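# Slide held gear onto shaft, meshed with neighbour

## Task

The left gripper starts out holding a gear just above the top of a shaft. Lower the gear onto that shaft until it sits fully down and level (its axis along the shaft), with its teeth engaged with the adjacent gear. It must stay that way once the robot lets go. Forcing or wedging the gear too hard counts as failure.

## Robot and tools

Robot and frame. There are two six-joint arms, left_arm and right_arm, each with a two-finger parallel gripper and a wrist camera whose cable counts as part of the hand. Everything is given in the scene frame. Its origin is at table-top height, midway between the nominal bases. +x points out over the table, +y points toward left_arm, and +z points up. The names left and right do not match the sides of the images. The calibrated bases are left_arm at (-0.021, +0.255, +0.037) m and right_arm at (-0.004, -0.242, +0.028) m. On each gripper the fingers point along its own +z and close along its own y. end_effector_position is the point between the pads, about 1 cm behind the fingertips. In this task the left gripper already grips the gear, and the right arm can normally stay put.

execute_actions(actions, cameras). actions is a list of actions. Each action is a table of at most 15 rows, and each row is one control step of 1/30 s. If a table has fewer than 15 rows, its last row is repeated to fill the rest. Every row is a single list of 14 numbers in [-1, 1] covering both arms: dx, dy, dz, rx, ry, rz, opening for left_arm, then the same seven for right_arm. The six pose numbers are an offset along the scene axes from that arm's Hand target as it stood when the action began. Every row counts from that same start, not from the row before. A new action starts from the new Hand target, so sending the same offset again moves the arm further. The scale is 1.0 = 0.6 m for position and 180 degrees for rotation. rx, ry, rz together form a single rotation vector, turned about the Hand target's position. opening is absolute, not an offset: +1 is fully open (0.094 m) and -1 is closed. Sending all six pose numbers as 0 re-commands the current Hand target. A 0 in the opening slot is a real command, so always repeat each gripper's present opening, or the left one may drop the gear. cameras lists camera names, ["all"] or []. An empty actions list returns images and the full status.

move(target, speed, blend, opening_speed, grip_force, blocking, cameras). target is one 14-number row laid out as above, or a list of up to 15 such rows. Every row is an offset from the Hand targets at the move's start, not from the previous row. The whole list must finish within 10 s. speed is the top path speed in m/s, from 0.002 to 2.9 (default 0.25), and rotation is capped at twice that number in rad/s. It can be one value or one per target. blend is a corner radius in metres; 0 means stop at each point. opening_speed is how fast the commanded opening changes, in units per second on the -1..1 scale, minimum 0.2. grip_force is the force limit per finger pad in newtons, 10 to 50, given once or per arm. It stays set until changed, and lower values close more slowly. blocking=false returns after about 0.5 s while the motion continues. Paths are straight, do not avoid obstacles, and lag more the faster they go. Avoid paths that pass near an arm's own base. The result adds a move: line giving the ending (done, off_target, moving, held, fault) and any limits (paced = the pose was clipped, held = steps were withheld). done means the arm rests within 10 mm and 2 degrees of its target. It says nothing about contact.

wait(seconds 0 to 10) lets time pass while the last commands are held. stop brakes a running move. zoom_image(camera, region) magnifies [x0, y0, x1, y1] pixels, at most 504 by 504, of the latest image from cam_head_left or cam_head_right, both 896x504 and mounted on a stand behind the arms. read_manual gives only licence texts. finished_scene(scene) ends the current scene for good. Call it only when the gear is seated. After ending scene 1, make no further calls in that reply.

Reading results. Each arm reports end_effector_position (m), end_effector_quat_wxyz, Hand target (the last commanded pose after clipping; the next offsets start from here), Tool commands, grip_measured (opening on the -1..1 scale), Joint positions (the last entry is the finger gap in metres), joint torques (including gravity; noisy with offsets) and joint velocities (may read "within noise"). Action calls also list positions at some steps. The gripper often stops short of its Hand target or droops and tilts through friction and weight. Compare the measured pose after each move. Send the remaining gap as a further offset, and rotate back if it has tilted. Commanded orientation is clipped to within 40 degrees of the measured one at each step. Reported poses may be off by a few centimetres.

Approach for the gear. Use the cameras and zoom to line the gear bore up over the shaft tip, correcting x/y in millimetre-scale offsets (0.001 is 0.6 mm). Keep the gear level. Lower it slowly along -z with a low speed, rotating a little about the shaft axis if the teeth need to find the neighbour gear's gaps. If it stops descending, do not command far below the contact. Pressing deeper pushes harder. Back the target up to the gripper instead, then adjust the alignment. Once it is seated, open the left gripper well beyond grip_measured and lift straight up without dragging the gear.

Things to avoid: dropping the gear or letting go of it while it moves, fast impacts, hard pushes on the shaft or gear, anything falling off the table, the two arms or their cameras touching each other, and cable contact. Motors heat up when holding loads, reaching far or pushing against an unreachable pose. A MOTOR HOT line warns at 75 °C, and a fault at 90 °C folds that arm away. Don't hold the gear longer than needed.

Each tool is called as name(argument=value, ...), one argument or row to a line, values as JSON.

## Session

execute_actions(
  actions=[],
)

Scene clock: 0.00 s.
left_arm: end_effector_position=(+0.2649, +0.1082, +0.1524) grip_measured=-0.633 end_effector_quat_wxyz=(-0.003, +0.859, +0.513, +0.001) | right_arm: end_effector_position=(+0.3774, -0.2478, +0.4300) grip_measured=+1.000 end_effector_quat_wxyz=(+0.707, +0.005, +0.707, -0.005)
Joint positions: left_arm=[-0.494 1.762 1.484 -1.296 -0.006 1.587 0.017] | right_arm=[0 1.047 1.047 0 0 0 0.094]
Joint velocities: within noise
Joint torques (N m): no reading
Heat: left arm: 50 °C; right arm: 47 °C.
Hand target: left_arm +0.2672, +0.1072, +0.1578; +0.006, +0.859, +0.513, +0.007 | right_arm +0.3749, -0.2478, +0.4422; +0.719, +0.005, +0.695, -0.005
Tool commands: left_gripper/opening=-1.0 right_gripper/opening=+1.0

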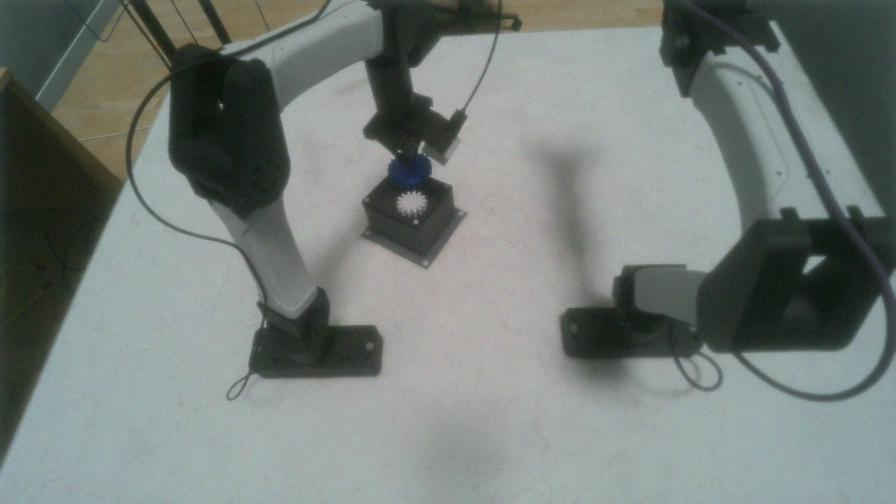

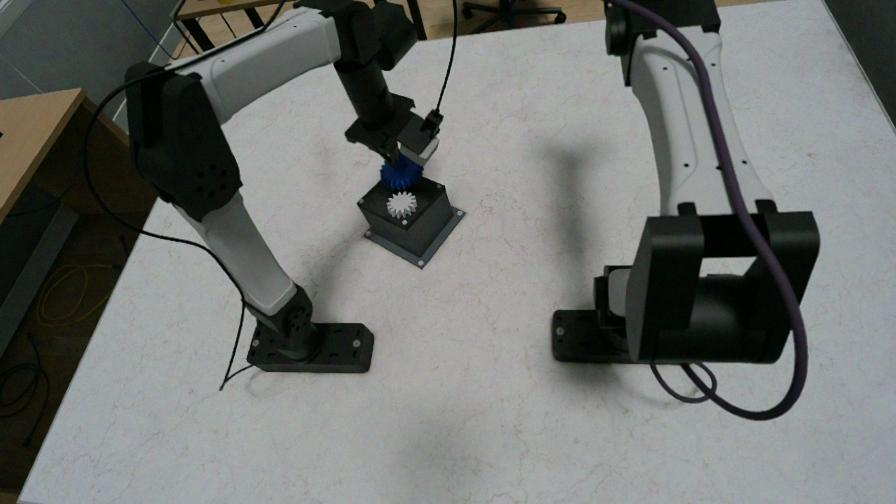

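zoom_image(
  camera="cam_head_left",
  region=[350, 110, 470, 270],
)

zoom_image(
  camera="cam_head_right",
  region=[350, 110, 470, 270],
)

Scaled by 3.150.

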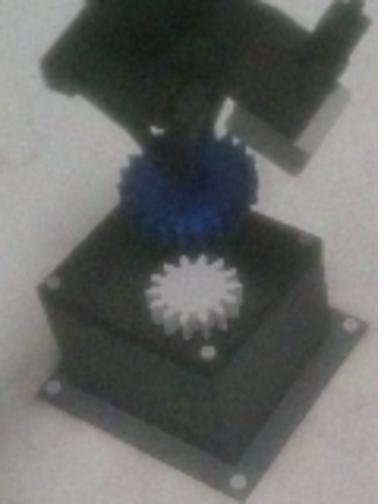

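Scaled by 3.150.

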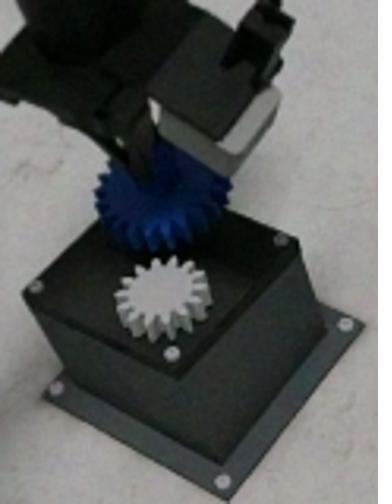

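move(
  target=[0,0,-0.005,0,0,0,-1,0,0,0,0,0,0,1],
  speed=0.03,
)

move(
  target=[0,0,-0.005,0,0,0,-1,0,0,0,0,0,0,1],
  speed=0.03,
  cameras=["all"],
)

zoom_image(
  camera="cam_head_left",
  region=[370, 130, 450, 230],
)

zoom_image(
  camera="cam_head_right",
  region=[360, 130, 440, 230],
)

Scene clock: 2.33 s.
left_arm: end_effector_position=(+0.2649, +0.1082, +0.1524) grip_measured=-0.633 end_effector_quat_wxyz=(-0.003, +0.859, +0.513, +0.001) | right_arm: end_effector_position=(+0.3774, -0.2478, +0.4300) grip_measured=+1.000 end_effector_quat_wxyz=(+0.707, +0.005, +0.707, -0.005)
Joint positions: left_arm=[-0.494 1.762 1.484 -1.296 -0.006 1.587 0.017] | right_arm=[0 1.047 1.047 0 0 0 0.094]
Joint torques (N m): left_arm=[0.24 -8.88 5.87 0.43 0.01 -0.05] | right_arm=[0.01 -2.78 8.21 2.22 0.09 -0.02]
Heat: left arm: 49 °C; right arm: 48 °C.
Hand target: left_arm +0.2672, +0.1072, +0.1548; +0.006, +0.859, +0.513, +0.007 | right_arm +0.3749, -0.2478, +0.4422; +0.719, +0.005, +0.695, -0.005
Off the commanded pose: left_arm 0.003 m, 1 deg | right_arm 0.012 m, 2 deg.
move: off_target (right_arm)

Scene clock: 3.03 s.
left_arm: end_effector_position=(+0.2648, +0.1083, +0.1505) grip_measured=-0.633 end_effector_quat_wxyz=(-0.003, +0.859, +0.513, +0.001) | right_arm: end_effector_position=(+0.3774, -0.2478, +0.4300) grip_measured=+1.000 end_effector_quat_wxyz=(+0.707, +0.005, +0.707, -0.005)
Joint positions: left_arm=[-0.494 1.762 1.477 -1.289 -0.006 1.587 0.017] | right_arm=[0 1.047 1.047 0 0 0 0.094]
Joint torques (N m): left_arm=[0.21 -8.8 5.59 0.49 0.03 -0.03] | right_arm=[0.02 -2.78 8.2 2.21 0.09 -0.02]
Heat: left arm: 49 °C; right arm: 48 °C.
Hand target: left_arm +0.2672, +0.1072, +0.1519; +0.006, +0.859, +0.513, +0.007 | right_arm +0.3749, -0.2478, +0.4422; +0.719, +0.005, +0.695, -0.005
Off the commanded pose: left_arm 0.003 m, 1 deg | right_arm 0.012 m, 2 deg.
move: off_target (right_arm)

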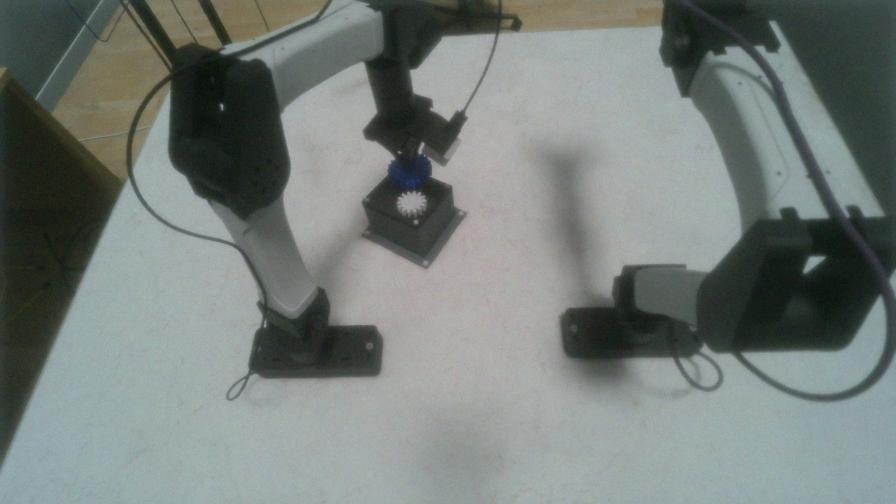

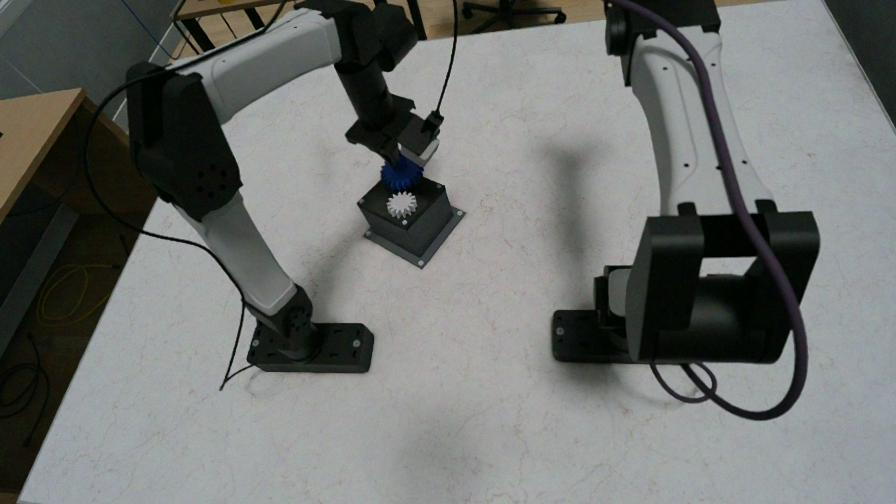

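Scaled by 5.040.

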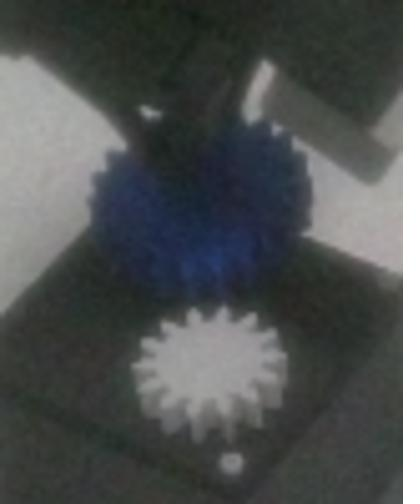

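Scaled by 5.040.

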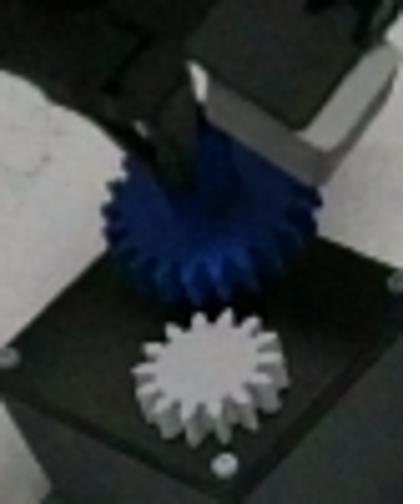

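move(
  target=[0,0,-0.005,0,0,0,-1,0,0,0,0,0,0,1],
  speed=0.03,
)

move(
  target=[0,0,-0.005,0,0,0,-1,0,0,0,0,0,0,1],
  speed=0.03,
)

move(
  target=[0,0,-0.005,0,0,0,-1,0,0,0,0,0,0,1],
  speed=0.03,
  cameras=["all"],
)

zoom_image(
  camera="cam_head_left",
  region=[370, 130, 450, 230],
)

zoom_image(
  camera="cam_head_right",
  region=[360, 130, 440, 230],
)

Scene clock: 5.03 s.
left_arm: end_effector_position=(+0.2648, +0.1083, +0.1502) grip_measured=-0.632 end_effector_quat_wxyz=(-0.003, +0.859, +0.513, +0.001) | right_arm: end_effector_position=(+0.3774, -0.2478, +0.4300) grip_measured=+1.000 end_effector_quat_wxyz=(+0.707, +0.005, +0.707, -0.005)
Joint positions: left_arm=[-0.494 1.762 1.476 -1.288 -0.006 1.587 0.017] | right_arm=[0 1.047 1.047 0 0 0 0.094]
Joint torques (N m): left_arm=[0.14 -8.75 4.62 0.58 0.01 -0.04] | right_arm=[0.01 -2.78 8.2 2.21 0.09 -0.03]
Heat: left arm: 49 °C; right arm: 49 °C.
Hand target: left_arm +0.2672, +0.1071, +0.1488; +0.006, +0.859, +0.513, +0.007 | right_arm +0.3749, -0.2478, +0.4422; +0.719, +0.005, +0.695, -0.005
Off the commanded pose: left_arm 0.003 m, 1 deg | right_arm 0.012 m, 2 deg.
move: off_target (right_arm)

Scene clock: 5.73 s.
left_arm: end_effector_position=(+0.2646, +0.1084, +0.1502) grip_measured=-0.632 end_effector_quat_wxyz=(-0.001, +0.859, +0.513, +0.003) | right_arm: end_effector_position=(+0.3774, -0.2478, +0.4300) grip_measured=+1.000 end_effector_quat_wxyz=(+0.707, +0.005, +0.707, -0.005)
Joint positions: left_arm=[-0.494 1.757 1.469 -1.282 -0.006 1.587 0.017] | right_arm=[0 1.047 1.047 0 0 0 0.094]
Joint torques (N m): left_arm=[0.18 -8.13 4.21 0.64 0.02 -0.02] | right_arm=[0.02 -2.8 8.2 2.22 0.09 -0.03]
Heat: left arm: 49 °C; right arm: 49 °C.
Hand target: left_arm +0.2672, +0.1071, +0.1459; +0.006, +0.859, +0.513, +0.007 | right_arm +0.3749, -0.2478, +0.4422; +0.719, +0.005, +0.695, -0.005
Off the commanded pose: left_arm 0.005 m, 1 deg | right_arm 0.012 m, 2 deg.
move: off_target (right_arm)

Scene clock: 6.43 s.
left_arm: end_effector_position=(+0.2644, +0.1085, +0.1502) grip_measured=-0.632 end_effector_quat_wxyz=(+0.001, +0.859, +0.513, +0.004) | right_arm: end_effector_position=(+0.3774, -0.2478, +0.4300) grip_measured=+1.000 end_effector_quat_wxyz=(+0.707, +0.005, +0.707, -0.005)
Joint positions: left_arm=[-0.494 1.751 1.462 -1.275 -0.006 1.587 0.017] | right_arm=[0 1.047 1.047 0 0 0 0.094]
Joint torques (N m): left_arm=[0.18 -7.51 3.85 0.72 0.02 -0.02] | right_arm=[0.01 -2.77 8.2 2.22 0.09 -0.03]
Heat: left arm: 49 °C; right arm: 49 °C.
Hand target: left_arm +0.2672, +0.1071, +0.1429; +0.006, +0.859, +0.513, +0.007 | right_arm +0.3749, -0.2478, +0.4422; +0.719, +0.005, +0.695, -0.005
Off the commanded pose: left_arm 0.008 m, 1 deg | right_arm 0.012 m, 2 deg.
move: off_target (right_arm)

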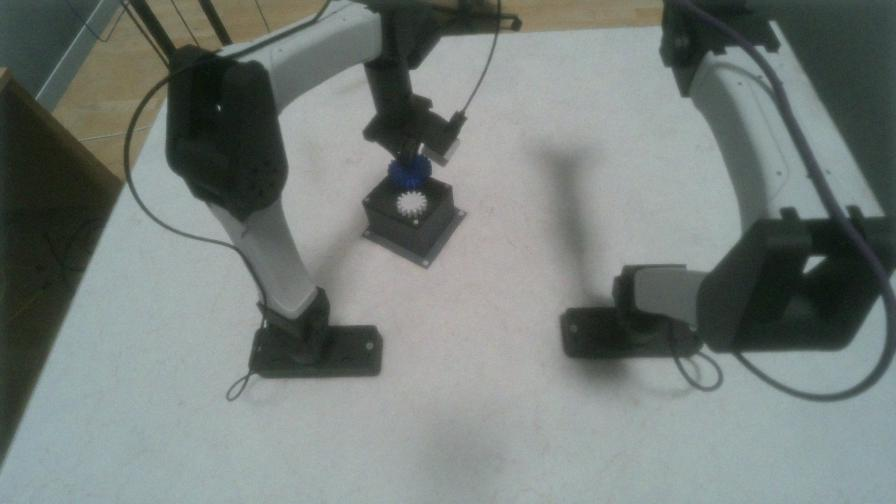

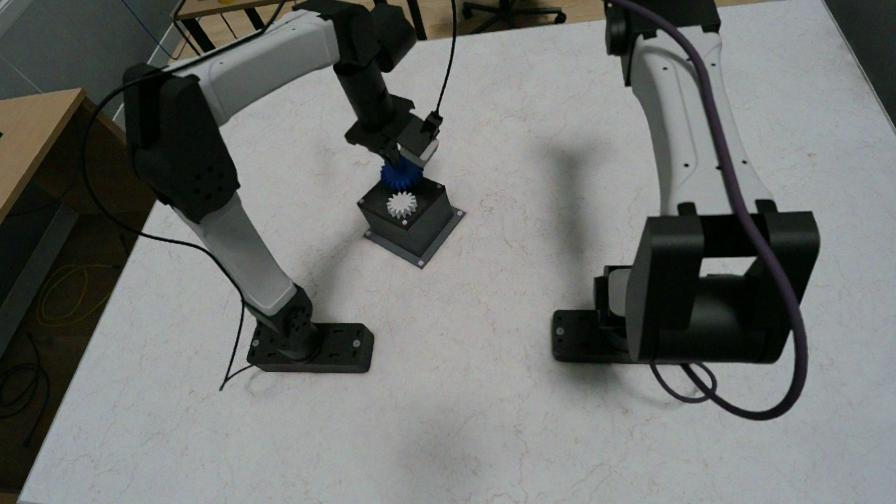

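Scaled by 5.040.

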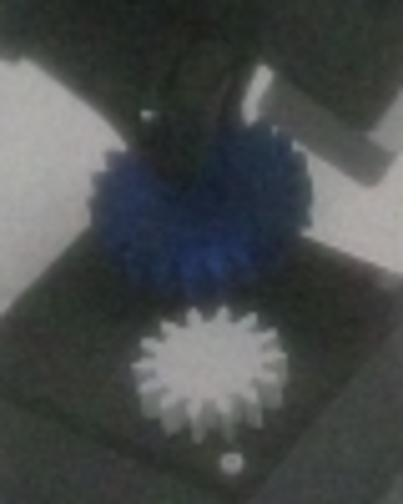

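Scaled by 5.040.

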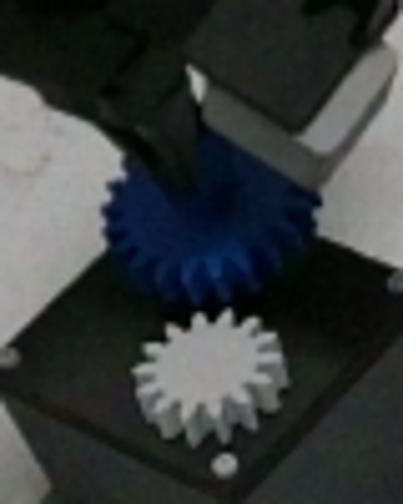

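move(
  target=[0,0,0.12,0,0,0,-1,0,0,0,0,0,0,1],
  speed=0.15,
  cameras=["all"],
)

zoom_image(
  camera="cam_head_left",
  region=[350, 80, 470, 280],
)

zoom_image(
  camera="cam_head_right",
  region=[350, 80, 470, 280],
)

zoom_image(
  camera="cam_head_left",
  region=[380, 150, 440, 230],
)

zoom_image(
  camera="cam_head_right",
  region=[370, 150, 430, 230],
)

Scene clock: 10.37 s.
left_arm: end_effector_position=(+0.2662, +0.1076, +0.2130) grip_measured=-0.632 end_effector_quat_wxyz=(+0.007, +0.859, +0.513, +0.008) | right_arm: end_effector_position=(+0.3774, -0.2478, +0.4300) grip_measured=+1.000 end_effector_quat_wxyz=(+0.707, +0.005, +0.707, -0.005)
Joint positions: left_arm=[-0.494 1.766 1.73 -1.516 -0.006 1.587 0.017] | right_arm=[0 1.047 1.047 0 0 0 0.094]
Joint torques (N m): left_arm=[0.18 -7.13 7.56 0.24 0.02 -0.04] | right_arm=[0.01 -2.77 8.17 2.22 0.09 -0.03]
Heat: left arm: 49 °C; right arm: 50 °C.
Hand target: left_arm +0.2672, +0.1071, +0.2149; +0.006, +0.859, +0.513, +0.007 | right_arm +0.3749, -0.2478, +0.4422; +0.719, +0.005, +0.695, -0.005
Off the commanded pose: left_arm 0.002 m, 0 deg | right_arm 0.012 m, 2 deg.
move: off_target (right_arm)

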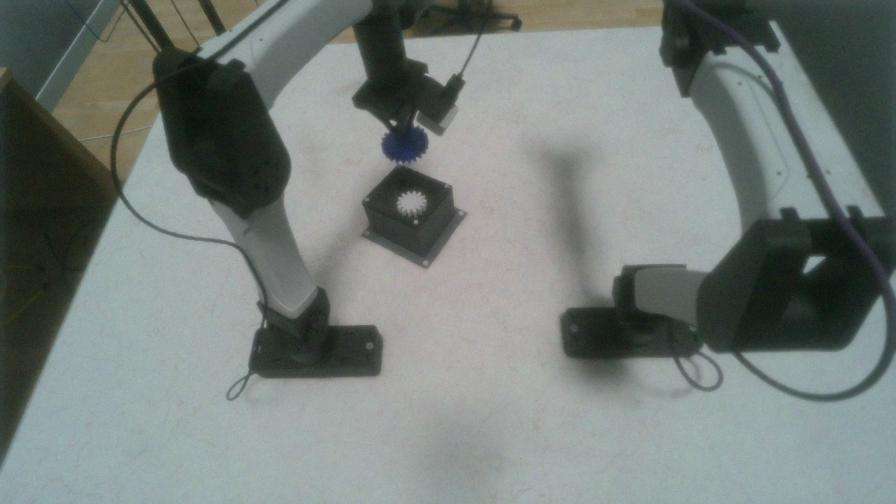

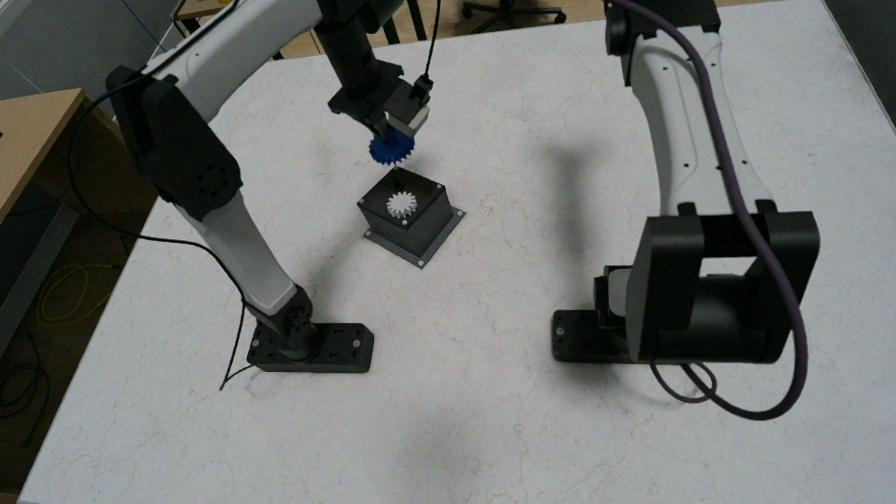

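Scaled by 2.520.

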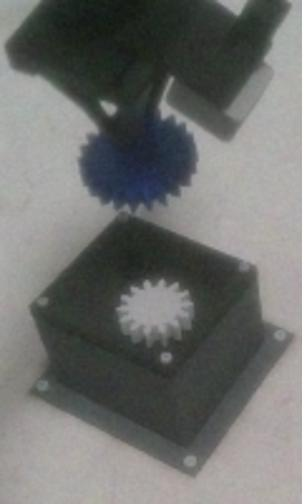

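Scaled by 2.520.

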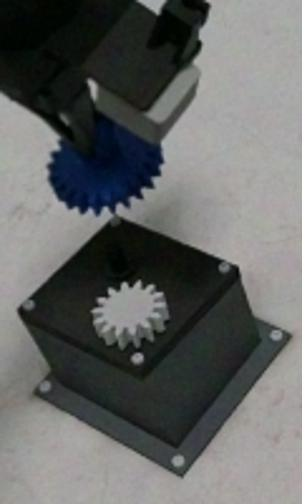

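Scaled by 6.300.

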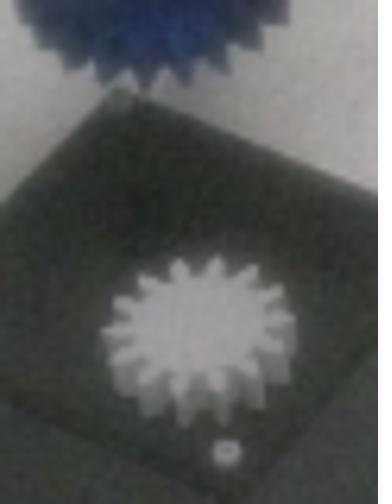

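Scaled by 6.300.

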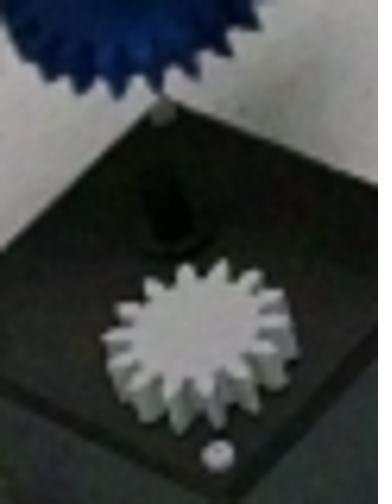

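move(
  target=[0.1,0,0.06,0,0,0,-1,0,0,0,0,0,0,1],
  speed=0.2,
  cameras=["all"],
)

zoom_image(
  camera="cam_head_left",
  region=[390, 160, 430, 210],
)

zoom_image(
  camera="cam_head_right",
  region=[380, 160, 420, 210],
)

zoom_image(
  camera="cam_head_left",
  region=[350, 60, 470, 280],
)

zoom_image(
  camera="cam_head_right",
  region=[350, 60, 470, 280],
)

Scene clock: 14.17 s.
left_arm: end_effector_position=(+0.3254, +0.1076, +0.2486) grip_measured=-0.632 end_effector_quat_wxyz=(+0.060, +0.853, +0.516, +0.046) | right_arm: end_effector_position=(+0.3774, -0.2478, +0.4300) grip_measured=+1.000 end_effector_quat_wxyz=(+0.707, +0.005, +0.707, -0.005)
Joint positions: left_arm=[-0.421 1.897 2.035 -1.557 -0.006 1.649 0.017] | right_arm=[0 1.047 1.047 0 0 0 0.094]
Joint torques (N m): left_arm=[0.32 -8.05 7.83 0.52 0.04 0.07] | right_arm=[0.02 -2.8 8.2 2.22 0.09 -0.03]
Heat: left arm: 48 °C; right arm: 50 °C.
Hand target: left_arm +0.3273, +0.1072, +0.2509; +0.006, +0.858, +0.513, +0.007 | right_arm +0.3749, -0.2478, +0.4422; +0.719, +0.005, +0.695, -0.005
Off the commanded pose: left_arm 0.003 m, 8 deg | right_arm 0.012 m, 2 deg.
joint sent to its limit (left arm) — joint 4 (wrist pitch), lower limit. The joint targets are off in orientation, not in position.
move: off_target (left_arm, right_arm)

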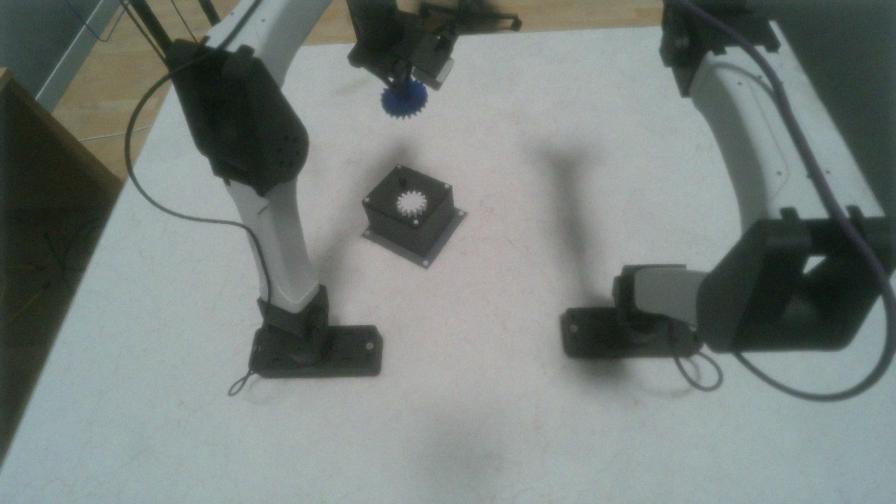

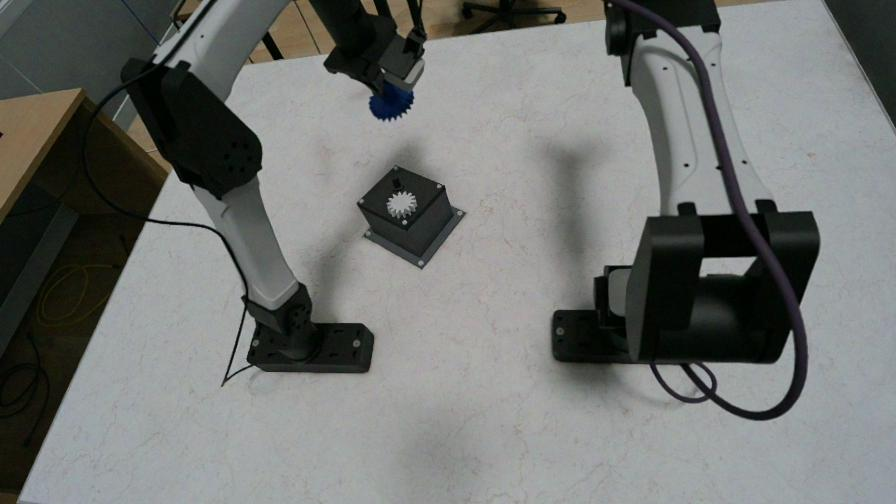

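Scaled by 10.080.

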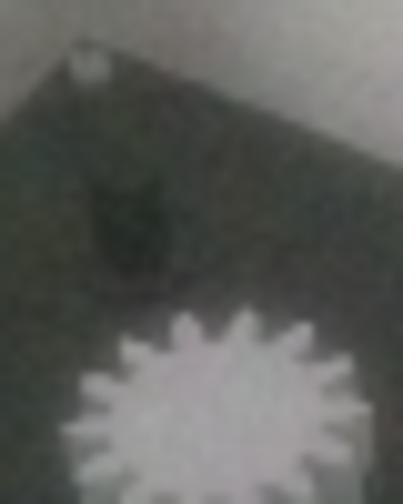

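Scaled by 10.080.

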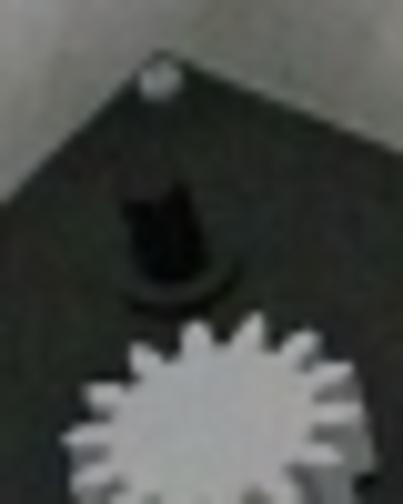

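Scaled by 2.291.

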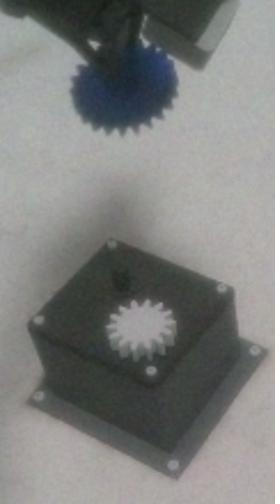

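Scaled by 2.291.

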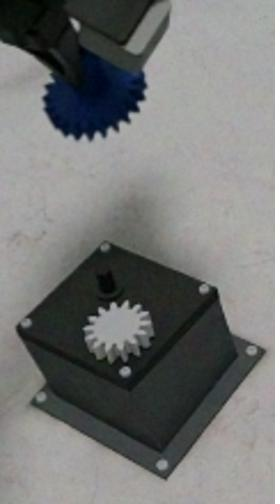

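move(
  target=[
    [-0.12,0.0182,0,0,0,0,-1,0,0,0,0,0,0,1],
    [-0.12,0.0182,-0.158,0,0,0,-1,0,0,0,0,0,0,1],
  ],
  speed=0.15,
  cameras=["all"],
)

zoom_image(
  camera="cam_head_left",
  region=[360, 130, 450, 230],
)

zoom_image(
  camera="cam_head_right",
  region=[350, 130, 440, 230],
)

Scene clock: 22.80 s.
left_arm: end_effector_position=(+0.2530, +0.1204, +0.1582) grip_measured=-0.632 end_effector_quat_wxyz=(+0.003, +0.860, +0.511, +0.005) | right_arm: end_effector_position=(+0.3774, -0.2478, +0.4300) grip_measured=+1.000 end_effector_quat_wxyz=(+0.707, +0.005, +0.707, -0.005)
Joint positions: left_arm=[-0.476 1.687 1.42 -1.293 -0.006 1.609 0.017] | right_arm=[0 1.047 1.047 0 0 0 0.094]
Joint torques (N m): left_arm=[-0.13 -6.79 5.93 0.46 0.03 -0.12] | right_arm=[0.05 -2.78 8.2 2.22 0.1 -0.03]
Heat: left arm: 47 °C; right arm: 51 °C.
Hand target: left_arm +0.2552, +0.1181, +0.1561; +0.006, +0.859, +0.513, +0.007 | right_arm +0.3749, -0.2478, +0.4422; +0.719, +0.005, +0.695, -0.005
Off the commanded pose: left_arm 0.004 m, 0 deg | right_arm 0.012 m, 2 deg.
move: off_target (right_arm)

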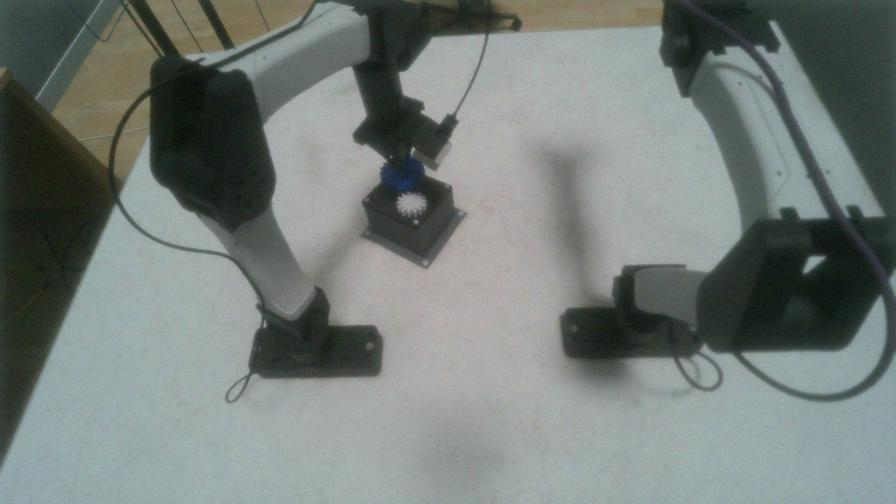

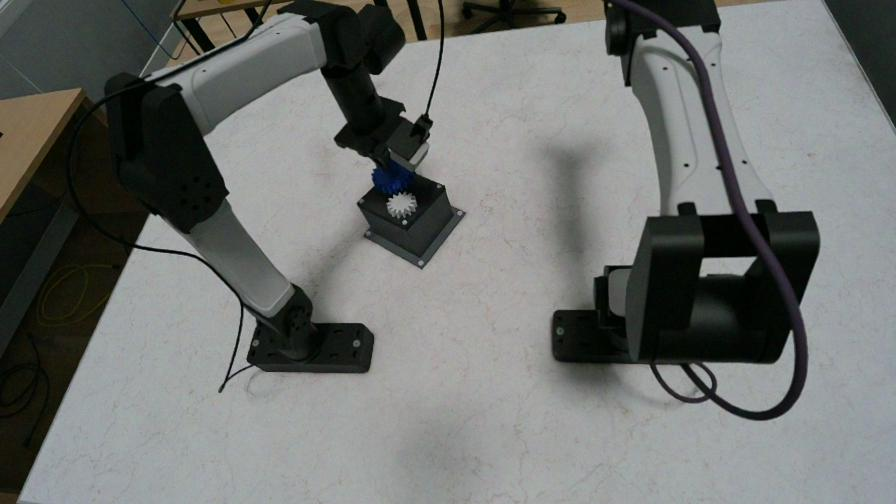

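Scaled by 5.040.

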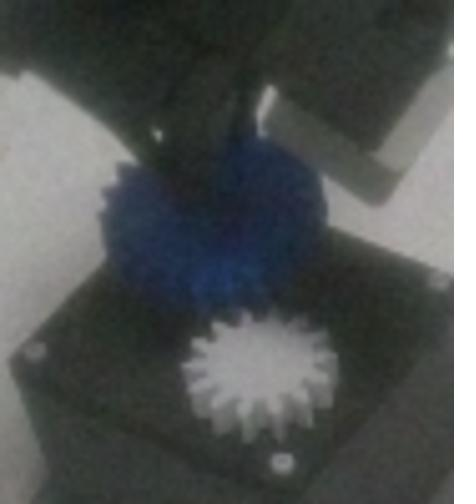

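Scaled by 5.040.

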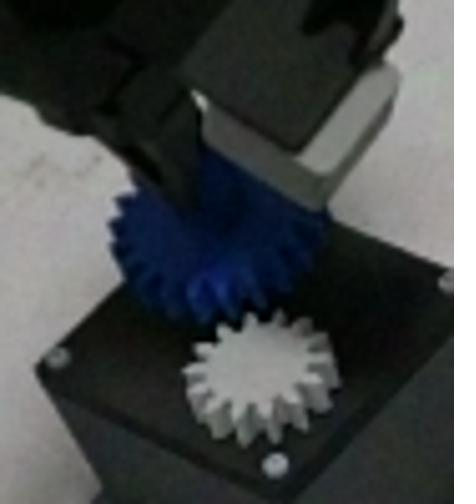

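move(
  target=[0,0,-0.0083,0,0,0,-1,0,0,0,0,0,0,1],
  speed=0.04,
)

move(
  target=[0,0,-0.005,0,0,0,-1,0,0,0,0,0,0,1],
  speed=0.04,
)

move(
  target=[0,0,-0.005,0,0,0,-1,0,0,0,0,0,0,1],
  speed=0.04,
)

Scene clock: 24.23 s.
left_arm: end_effector_position=(+0.2534, +0.1202, +0.1538) grip_measured=-0.632 end_effector_quat_wxyz=(+0.004, +0.860, +0.511, +0.006) | right_arm: end_effector_position=(+0.3774, -0.2478, +0.4300) grip_measured=+1.000 end_effector_quat_wxyz=(+0.707, +0.005, +0.707, -0.005)
Joint positions: left_arm=[-0.476 1.687 1.402 -1.274 -0.006 1.609 0.017] | right_arm=[0 1.047 1.047 0 0 0 0.094]
Joint torques (N m): left_arm=[-0.16 -6.76 5.78 0.49 0.02 -0.11] | right_arm=[0.01 -2.78 8.18 2.22 0.1 -0.03]
Heat: left arm: 47 °C; right arm: 51 °C.
Hand target: left_arm +0.2552, +0.1182, +0.1511; +0.006, +0.859, +0.513, +0.007 | right_arm +0.3749, -0.2478, +0.4422; +0.719, +0.005, +0.695, -0.005
Off the commanded pose: left_arm 0.004 m, 0 deg | right_arm 0.012 m, 2 deg.
move: off_target (right_arm)

Scene clock: 25.00 s.
left_arm: end_effector_position=(+0.2534, +0.1202, +0.1511) grip_measured=-0.632 end_effector_quat_wxyz=(+0.004, +0.860, +0.511, +0.006) | right_arm: end_effector_position=(+0.3774, -0.2478, +0.4300) grip_measured=+1.000 end_effector_quat_wxyz=(+0.707, +0.005, +0.707, -0.005)
Joint positions: left_arm=[-0.476 1.687 1.391 -1.262 -0.006 1.609 0.017] | right_arm=[0 1.047 1.047 0 0 0 0.094]
Joint torques (N m): left_arm=[-0.1 -6.65 5.75 0.47 0.01 -0.12] | right_arm=[0.01 -2.78 8.18 2.22 0.1 -0.03]
Heat: left arm: 47 °C; right arm: 51 °C.
Hand target: left_arm +0.2552, +0.1182, +0.1481; +0.006, +0.859, +0.513, +0.007 | right_arm +0.3749, -0.2478, +0.4422; +0.719, +0.005, +0.695, -0.005
Off the commanded pose: left_arm 0.004 m, 0 deg | right_arm 0.012 m, 2 deg.
move: off_target (right_arm)

Scene clock: 25.70 s.
left_arm: end_effector_position=(+0.2538, +0.1200, +0.1505) grip_measured=-0.632 end_effector_quat_wxyz=(+0.005, +0.860, +0.511, +0.007) | right_arm: end_effector_position=(+0.3774, -0.2478, +0.4300) grip_measured=+1.000 end_effector_quat_wxyz=(+0.707, +0.005, +0.707, -0.005)
Joint positions: left_arm=[-0.476 1.687 1.389 -1.258 -0.006 1.609 0.017] | right_arm=[0 1.047 1.047 0 0 0 0.094]
Joint torques (N m): left_arm=[-0.14 -6.61 4.97 0.57 0.02 -0.11] | right_arm=[0.02 -2.78 8.2 2.21 0.1 -0.03]
Heat: left arm: 47 °C; right arm: 51 °C.
Hand target: left_arm +0.2553, +0.1181, +0.1451; +0.006, +0.858, +0.513, +0.007 | right_arm +0.3749, -0.2478, +0.4422; +0.719, +0.005, +0.695, -0.005
Off the commanded pose: left_arm 0.006 m, 0 deg | right_arm 0.012 m, 2 deg.
move: off_target (right_arm)

wait(
  seconds=0,
  cameras=["all"],
)

zoom_image(
  camera="cam_head_left",
  region=[370, 150, 430, 230],
)

zoom_image(
  camera="cam_head_right",
  region=[360, 150, 420, 230],
)

Scene clock: 26.57 s.
left_arm: end_effector_position=(+0.2538, +0.1200, +0.1505) grip_measured=-0.632 end_effector_quat_wxyz=(+0.005, +0.860, +0.511, +0.007) | right_arm: end_effector_position=(+0.3774, -0.2478, +0.4300) grip_measured=+1.000 end_effector_quat_wxyz=(+0.707, +0.005, +0.707, -0.005)
Joint positions: left_arm=[-0.476 1.687 1.389 -1.258 -0.006 1.609 0.017] | right_arm=[0 1.047 1.047 0 0 0 0.094]
Joint torques (N m): left_arm=[-0.12 -6.64 4.94 0.57 0.01 -0.11] | right_arm=[0.05 -2.77 8.23 2.22 0.1 -0.02]
Heat: left arm: 47 °C; right arm: 51 °C.
Hand target: left_arm +0.2553, +0.1181, +0.1451; +0.006, +0.858, +0.513, +0.007 | right_arm +0.3749, -0.2478, +0.4422; +0.719, +0.005, +0.695, -0.005
Tool commands: left_gripper/opening=-1.0 right_gripper/opening=+1.0
Off the commanded pose: left_arm 0.006 m, 0 deg | right_arm 0.012 m, 2 deg.

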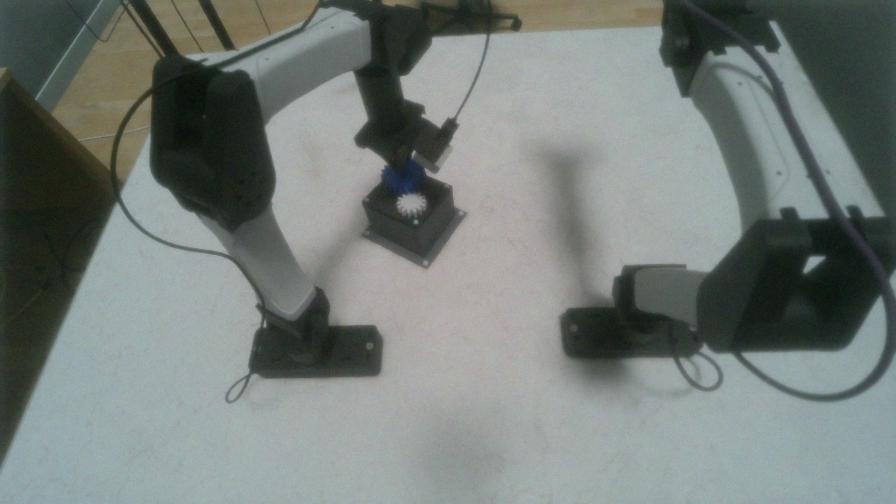

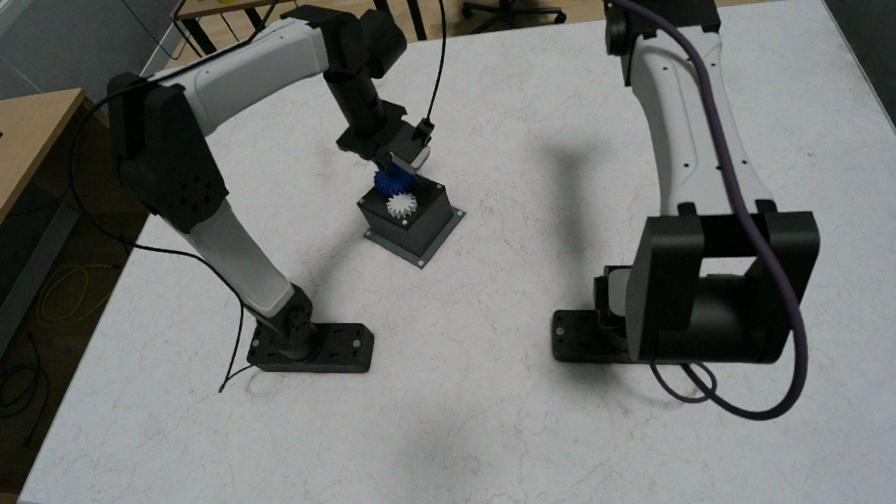

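Scaled by 6.300.

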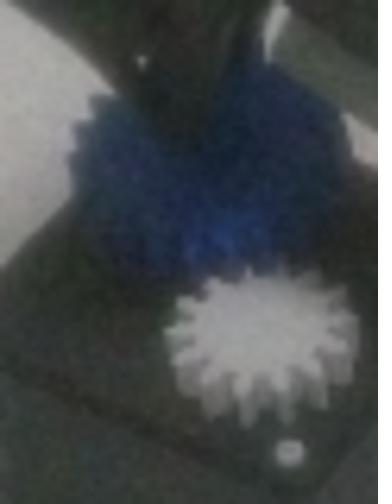

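Scaled by 6.300.

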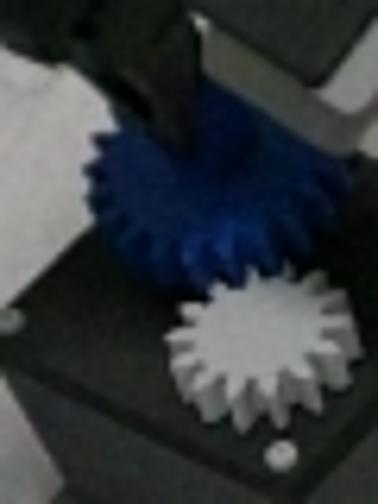

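move(
  target=[-0.004,0,0,0,0,0,-1,0,0,0,0,0,0,1],
  speed=0.03,
)

move(
  target=[0,-0.004,0,0,0,0,-1,0,0,0,0,0,0,1],
  speed=0.03,
)

move(
  target=[0.004,0,0,0,0,0,-1,0,0,0,0,0,0,1],
  speed=0.03,
)

move(
  target=[0.004,0.000,0,0,0,0,-1,0,0,0,0,0,0,1],
  speed=0.03,
)

Scene clock: 28.33 s.
left_arm: end_effector_position=(+0.2537, +0.1201, +0.1502) grip_measured=-0.632 end_effector_quat_wxyz=(+0.005, +0.859, +0.512, +0.007) | right_arm: end_effector_position=(+0.3774, -0.2478, +0.4300) grip_measured=+1.000 end_effector_quat_wxyz=(+0.707, +0.005, +0.707, -0.005)
Joint positions: left_arm=[-0.476 1.687 1.388 -1.257 -0.006 1.606 0.017] | right_arm=[0 1.047 1.047 0 0 0 0.094]
Joint torques (N m): left_arm=[-0.39 -7.3 4.25 0.57 0.02 -0.12] | right_arm=[0.02 -2.77 8.23 2.22 0.1 -0.03]
Heat: left arm: 47 °C; right arm: 51 °C.
Hand target: left_arm +0.2529, +0.1181, +0.1451; +0.006, +0.859, +0.513, +0.007 | right_arm +0.3749, -0.2478, +0.4422; +0.719, +0.005, +0.695, -0.005
Off the commanded pose: left_arm 0.005 m, 0 deg | right_arm 0.012 m, 2 deg.
move: off_target (right_arm)

Scene clock: 29.03 s.
left_arm: end_effector_position=(+0.2528, +0.1182, +0.1502) grip_measured=-0.632 end_effector_quat_wxyz=(+0.005, +0.859, +0.512, +0.007) | right_arm: end_effector_position=(+0.3774, -0.2478, +0.4300) grip_measured=+1.000 end_effector_quat_wxyz=(+0.707, +0.005, +0.707, -0.005)
Joint positions: left_arm=[-0.483 1.687 1.388 -1.257 -0.006 1.599 0.017] | right_arm=[0 1.047 1.047 0 0 0 0.094]
Joint torques (N m): left_arm=[-0.42 -6.95 4.67 0.56 0.02 -0.06] | right_arm=[0.03 -2.8 8.21 2.21 0.09 -0.03]
Heat: left arm: 47 °C; right arm: 51 °C.
Hand target: left_arm +0.2528, +0.1157, +0.1451; +0.006, +0.858, +0.513, +0.007 | right_arm +0.3749, -0.2478, +0.4422; +0.719, +0.005, +0.695, -0.005
Off the commanded pose: left_arm 0.006 m, 0 deg | right_arm 0.012 m, 2 deg.
move: off_target (right_arm)

Scene clock: 29.73 s.
left_arm: end_effector_position=(+0.2528, +0.1183, +0.1502) grip_measured=-0.632 end_effector_quat_wxyz=(+0.005, +0.859, +0.512, +0.007) | right_arm: end_effector_position=(+0.3774, -0.2478, +0.4300) grip_measured=+1.000 end_effector_quat_wxyz=(+0.707, +0.005, +0.707, -0.005)
Joint positions: left_arm=[-0.483 1.687 1.388 -1.257 -0.007 1.599 0.017] | right_arm=[0 1.047 1.047 0 0 0 0.094]
Joint torques (N m): left_arm=[-0.09 -6.23 5.48 0.56 0.03 -0.08] | right_arm=[0.01 -2.77 8.23 2.22 0.1 -0.02]
Heat: left arm: 47 °C; right arm: 51 °C.
Hand target: left_arm +0.2553, +0.1158, +0.1451; +0.006, +0.858, +0.513, +0.007 | right_arm +0.3749, -0.2478, +0.4422; +0.719, +0.005, +0.695, -0.005
Off the commanded pose: left_arm 0.006 m, 0 deg | right_arm 0.012 m, 2 deg.
move: off_target (right_arm)

Scene clock: 30.43 s.
left_arm: end_effector_position=(+0.2528, +0.1183, +0.1502) grip_measured=-0.632 end_effector_quat_wxyz=(+0.005, +0.859, +0.512, +0.007) | right_arm: end_effector_position=(+0.3774, -0.2478, +0.4300) grip_measured=+1.000 end_effector_quat_wxyz=(+0.707, +0.005, +0.707, -0.005)
Joint positions: left_arm=[-0.483 1.687 1.388 -1.257 -0.007 1.599 0.017] | right_arm=[0 1.047 1.047 0 0 0 0.094]
Joint torques (N m): left_arm=[0.21 -5.48 6.32 0.55 0.02 -0.05] | right_arm=[0.02 -2.74 8.21 2.22 0.1 -0.02]
Heat: left arm: 47 °C; right arm: 51 °C.
Hand target: left_arm +0.2577, +0.1158, +0.1451; +0.006, +0.858, +0.513, +0.007 | right_arm +0.3749, -0.2478, +0.4422; +0.719, +0.005, +0.695, -0.005
Off the commanded pose: left_arm 0.007 m, 0 deg | right_arm 0.012 m, 2 deg.
move: off_target (right_arm)

move(
  target=[0.005,0,0,0,0,0,-1,0,0,0,0,0,0,1],
  speed=0.03,
)

move(
  target=[0.003,0.004,0,0,0,0,-1,0,0,0,0,0,0,1],
  speed=0.03,
)

move(
  target=[0.00,0.004,0,0,0,0,-1,0,0,0,0,0,0,1],
  speed=0.03,
)

move(
  target=[0.003,0.004,0,0,0,0,-1,0,0,0,0,0,0,1],
  speed=0.03,
  cameras=["all"],
)

zoom_image(
  camera="cam_head_left",
  region=[370, 150, 430, 230],
)

zoom_image(
  camera="cam_head_right",
  region=[360, 150, 420, 230],
)

Scene clock: 32.37 s.
left_arm: end_effector_position=(+0.2532, +0.1181, +0.1502) grip_measured=-0.632 end_effector_quat_wxyz=(+0.003, +0.859, +0.512, +0.006) | right_arm: end_effector_position=(+0.3774, -0.2478, +0.4300) grip_measured=+1.000 end_effector_quat_wxyz=(+0.707, +0.005, +0.707, -0.005)
Joint positions: left_arm=[-0.483 1.691 1.393 -1.261 -0.007 1.599 0.017] | right_arm=[0 1.047 1.047 0 0 0 0.094]
Joint torques (N m): left_arm=[0.57 -5.08 6.87 0.56 0.02 -0.02] | right_arm=[0.02 -2.77 8.18 2.21 0.1 -0.02]
Heat: left arm: 46 °C; right arm: 51 °C.
Hand target: left_arm +0.2606, +0.1158, +0.1451; +0.005, +0.858, +0.513, +0.007 | right_arm +0.3749, -0.2478, +0.4422; +0.719, +0.005, +0.695, -0.005
Off the commanded pose: left_arm 0.009 m, 0 deg | right_arm 0.012 m, 2 deg.
move: off_target (right_arm)

Scene clock: 33.07 s.
left_arm: end_effector_position=(+0.2541, +0.1200, +0.1502) grip_measured=-0.632 end_effector_quat_wxyz=(+0.003, +0.857, +0.515, +0.006) | right_arm: end_effector_position=(+0.3774, -0.2478, +0.4300) grip_measured=+1.000 end_effector_quat_wxyz=(+0.707, +0.005, +0.707, -0.005)
Joint positions: left_arm=[-0.476 1.691 1.393 -1.261 -0.007 1.599 0.017] | right_arm=[0 1.047 1.047 0 0 0 0.094]
Joint torques (N m): left_arm=[0.83 -4.88 7.06 0.57 0.04 0.07] | right_arm=[0.02 -2.78 8.2 2.22 0.1 -0.03]
Heat: left arm: 46 °C; right arm: 51 °C.
Hand target: left_arm +0.2624, +0.1182, +0.1451; +0.005, +0.859, +0.513, +0.007 | right_arm +0.3749, -0.2478, +0.4422; +0.719, +0.005, +0.695, -0.005
Off the commanded pose: left_arm 0.010 m, 0 deg | right_arm 0.012 m, 2 deg.
move: off_target (right_arm)

Scene clock: 34.20 s.
left_arm: end_effector_position=(+0.2566, +0.1223, +0.1458) grip_measured=-0.632 end_effector_quat_wxyz=(-0.001, +0.857, +0.516, +0.004) | right_arm: end_effector_position=(+0.3774, -0.2478, +0.4300) grip_measured=+1.000 end_effector_quat_wxyz=(+0.707, +0.005, +0.707, -0.005)
Joint positions: left_arm=[-0.467 1.707 1.393 -1.256 -0.008 1.607 0.017] | right_arm=[0 1.047 1.047 0 0 0 0.094]
Joint torques (N m): left_arm=[0.57 -6.75 6.72 0.5 0.04 0.08] | right_arm=[0.01 -2.78 8.2 2.22 0.09 -0.03]
Heat: left arm: 46 °C; right arm: 51 °C.
Hand target: left_arm +0.2624, +0.1206, +0.1451; +0.006, +0.858, +0.513, +0.007 | right_arm +0.3749, -0.2478, +0.4422; +0.719, +0.005, +0.695, -0.005
Off the commanded pose: left_arm 0.006 m, 1 deg | right_arm 0.012 m, 2 deg.
move: off_target (right_arm)

Scene clock: 34.93 s.
left_arm: end_effector_position=(+0.2575, +0.1241, +0.1458) grip_measured=-0.632 end_effector_quat_wxyz=(-0.001, +0.857, +0.515, +0.004) | right_arm: end_effector_position=(+0.3774, -0.2478, +0.4300) grip_measured=+1.000 end_effector_quat_wxyz=(+0.707, +0.005, +0.707, -0.005)
Joint positions: left_arm=[-0.46 1.707 1.393 -1.256 -0.008 1.616 0.017] | right_arm=[0 1.047 1.047 0 0 0 0.094]
Joint torques (N m): left_arm=[0.79 -6.63 6.99 0.5 0.04 0.08] | right_arm=[0.02 -2.76 8.21 2.21 0.09 -0.03]
Heat: left arm: 46 °C; right arm: 51 °C.
Hand target: left_arm +0.2642, +0.1230, +0.1451; +0.006, +0.859, +0.513, +0.007 | right_arm +0.3749, -0.2478, +0.4422; +0.719, +0.005, +0.695, -0.005
Off the commanded pose: left_arm 0.007 m, 1 deg | right_arm 0.012 m, 2 deg.
move: off_target (right_arm)

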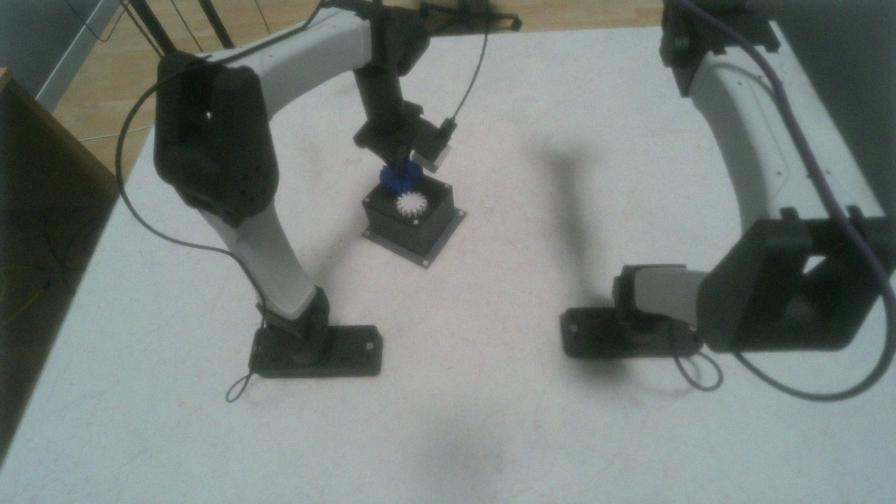

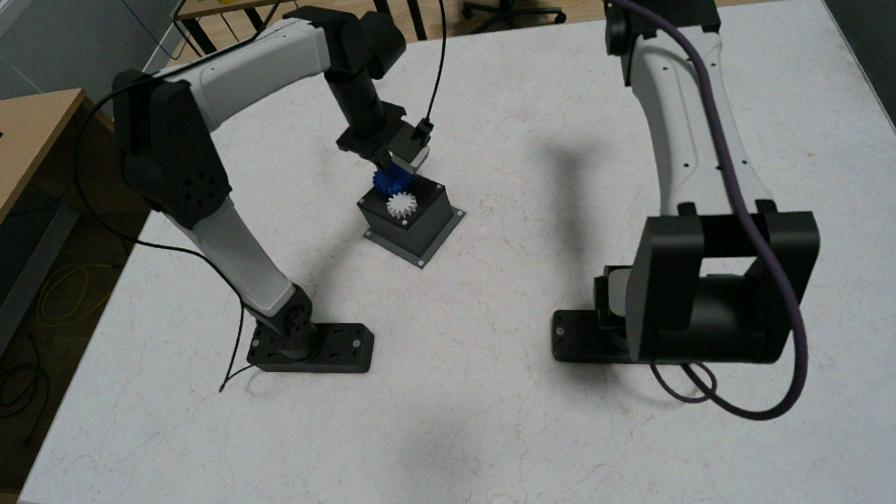

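Scaled by 6.300.

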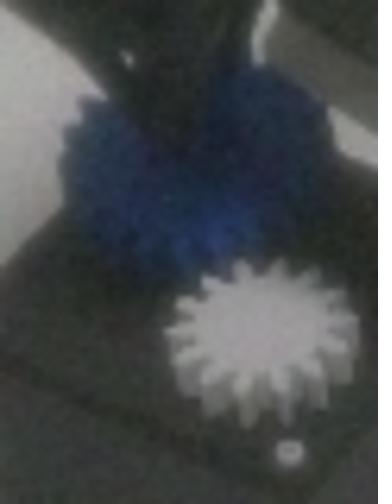

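Scaled by 6.300.

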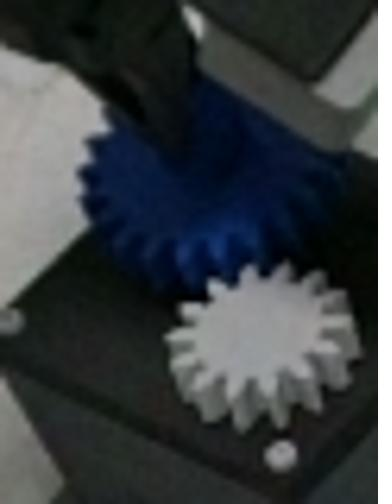

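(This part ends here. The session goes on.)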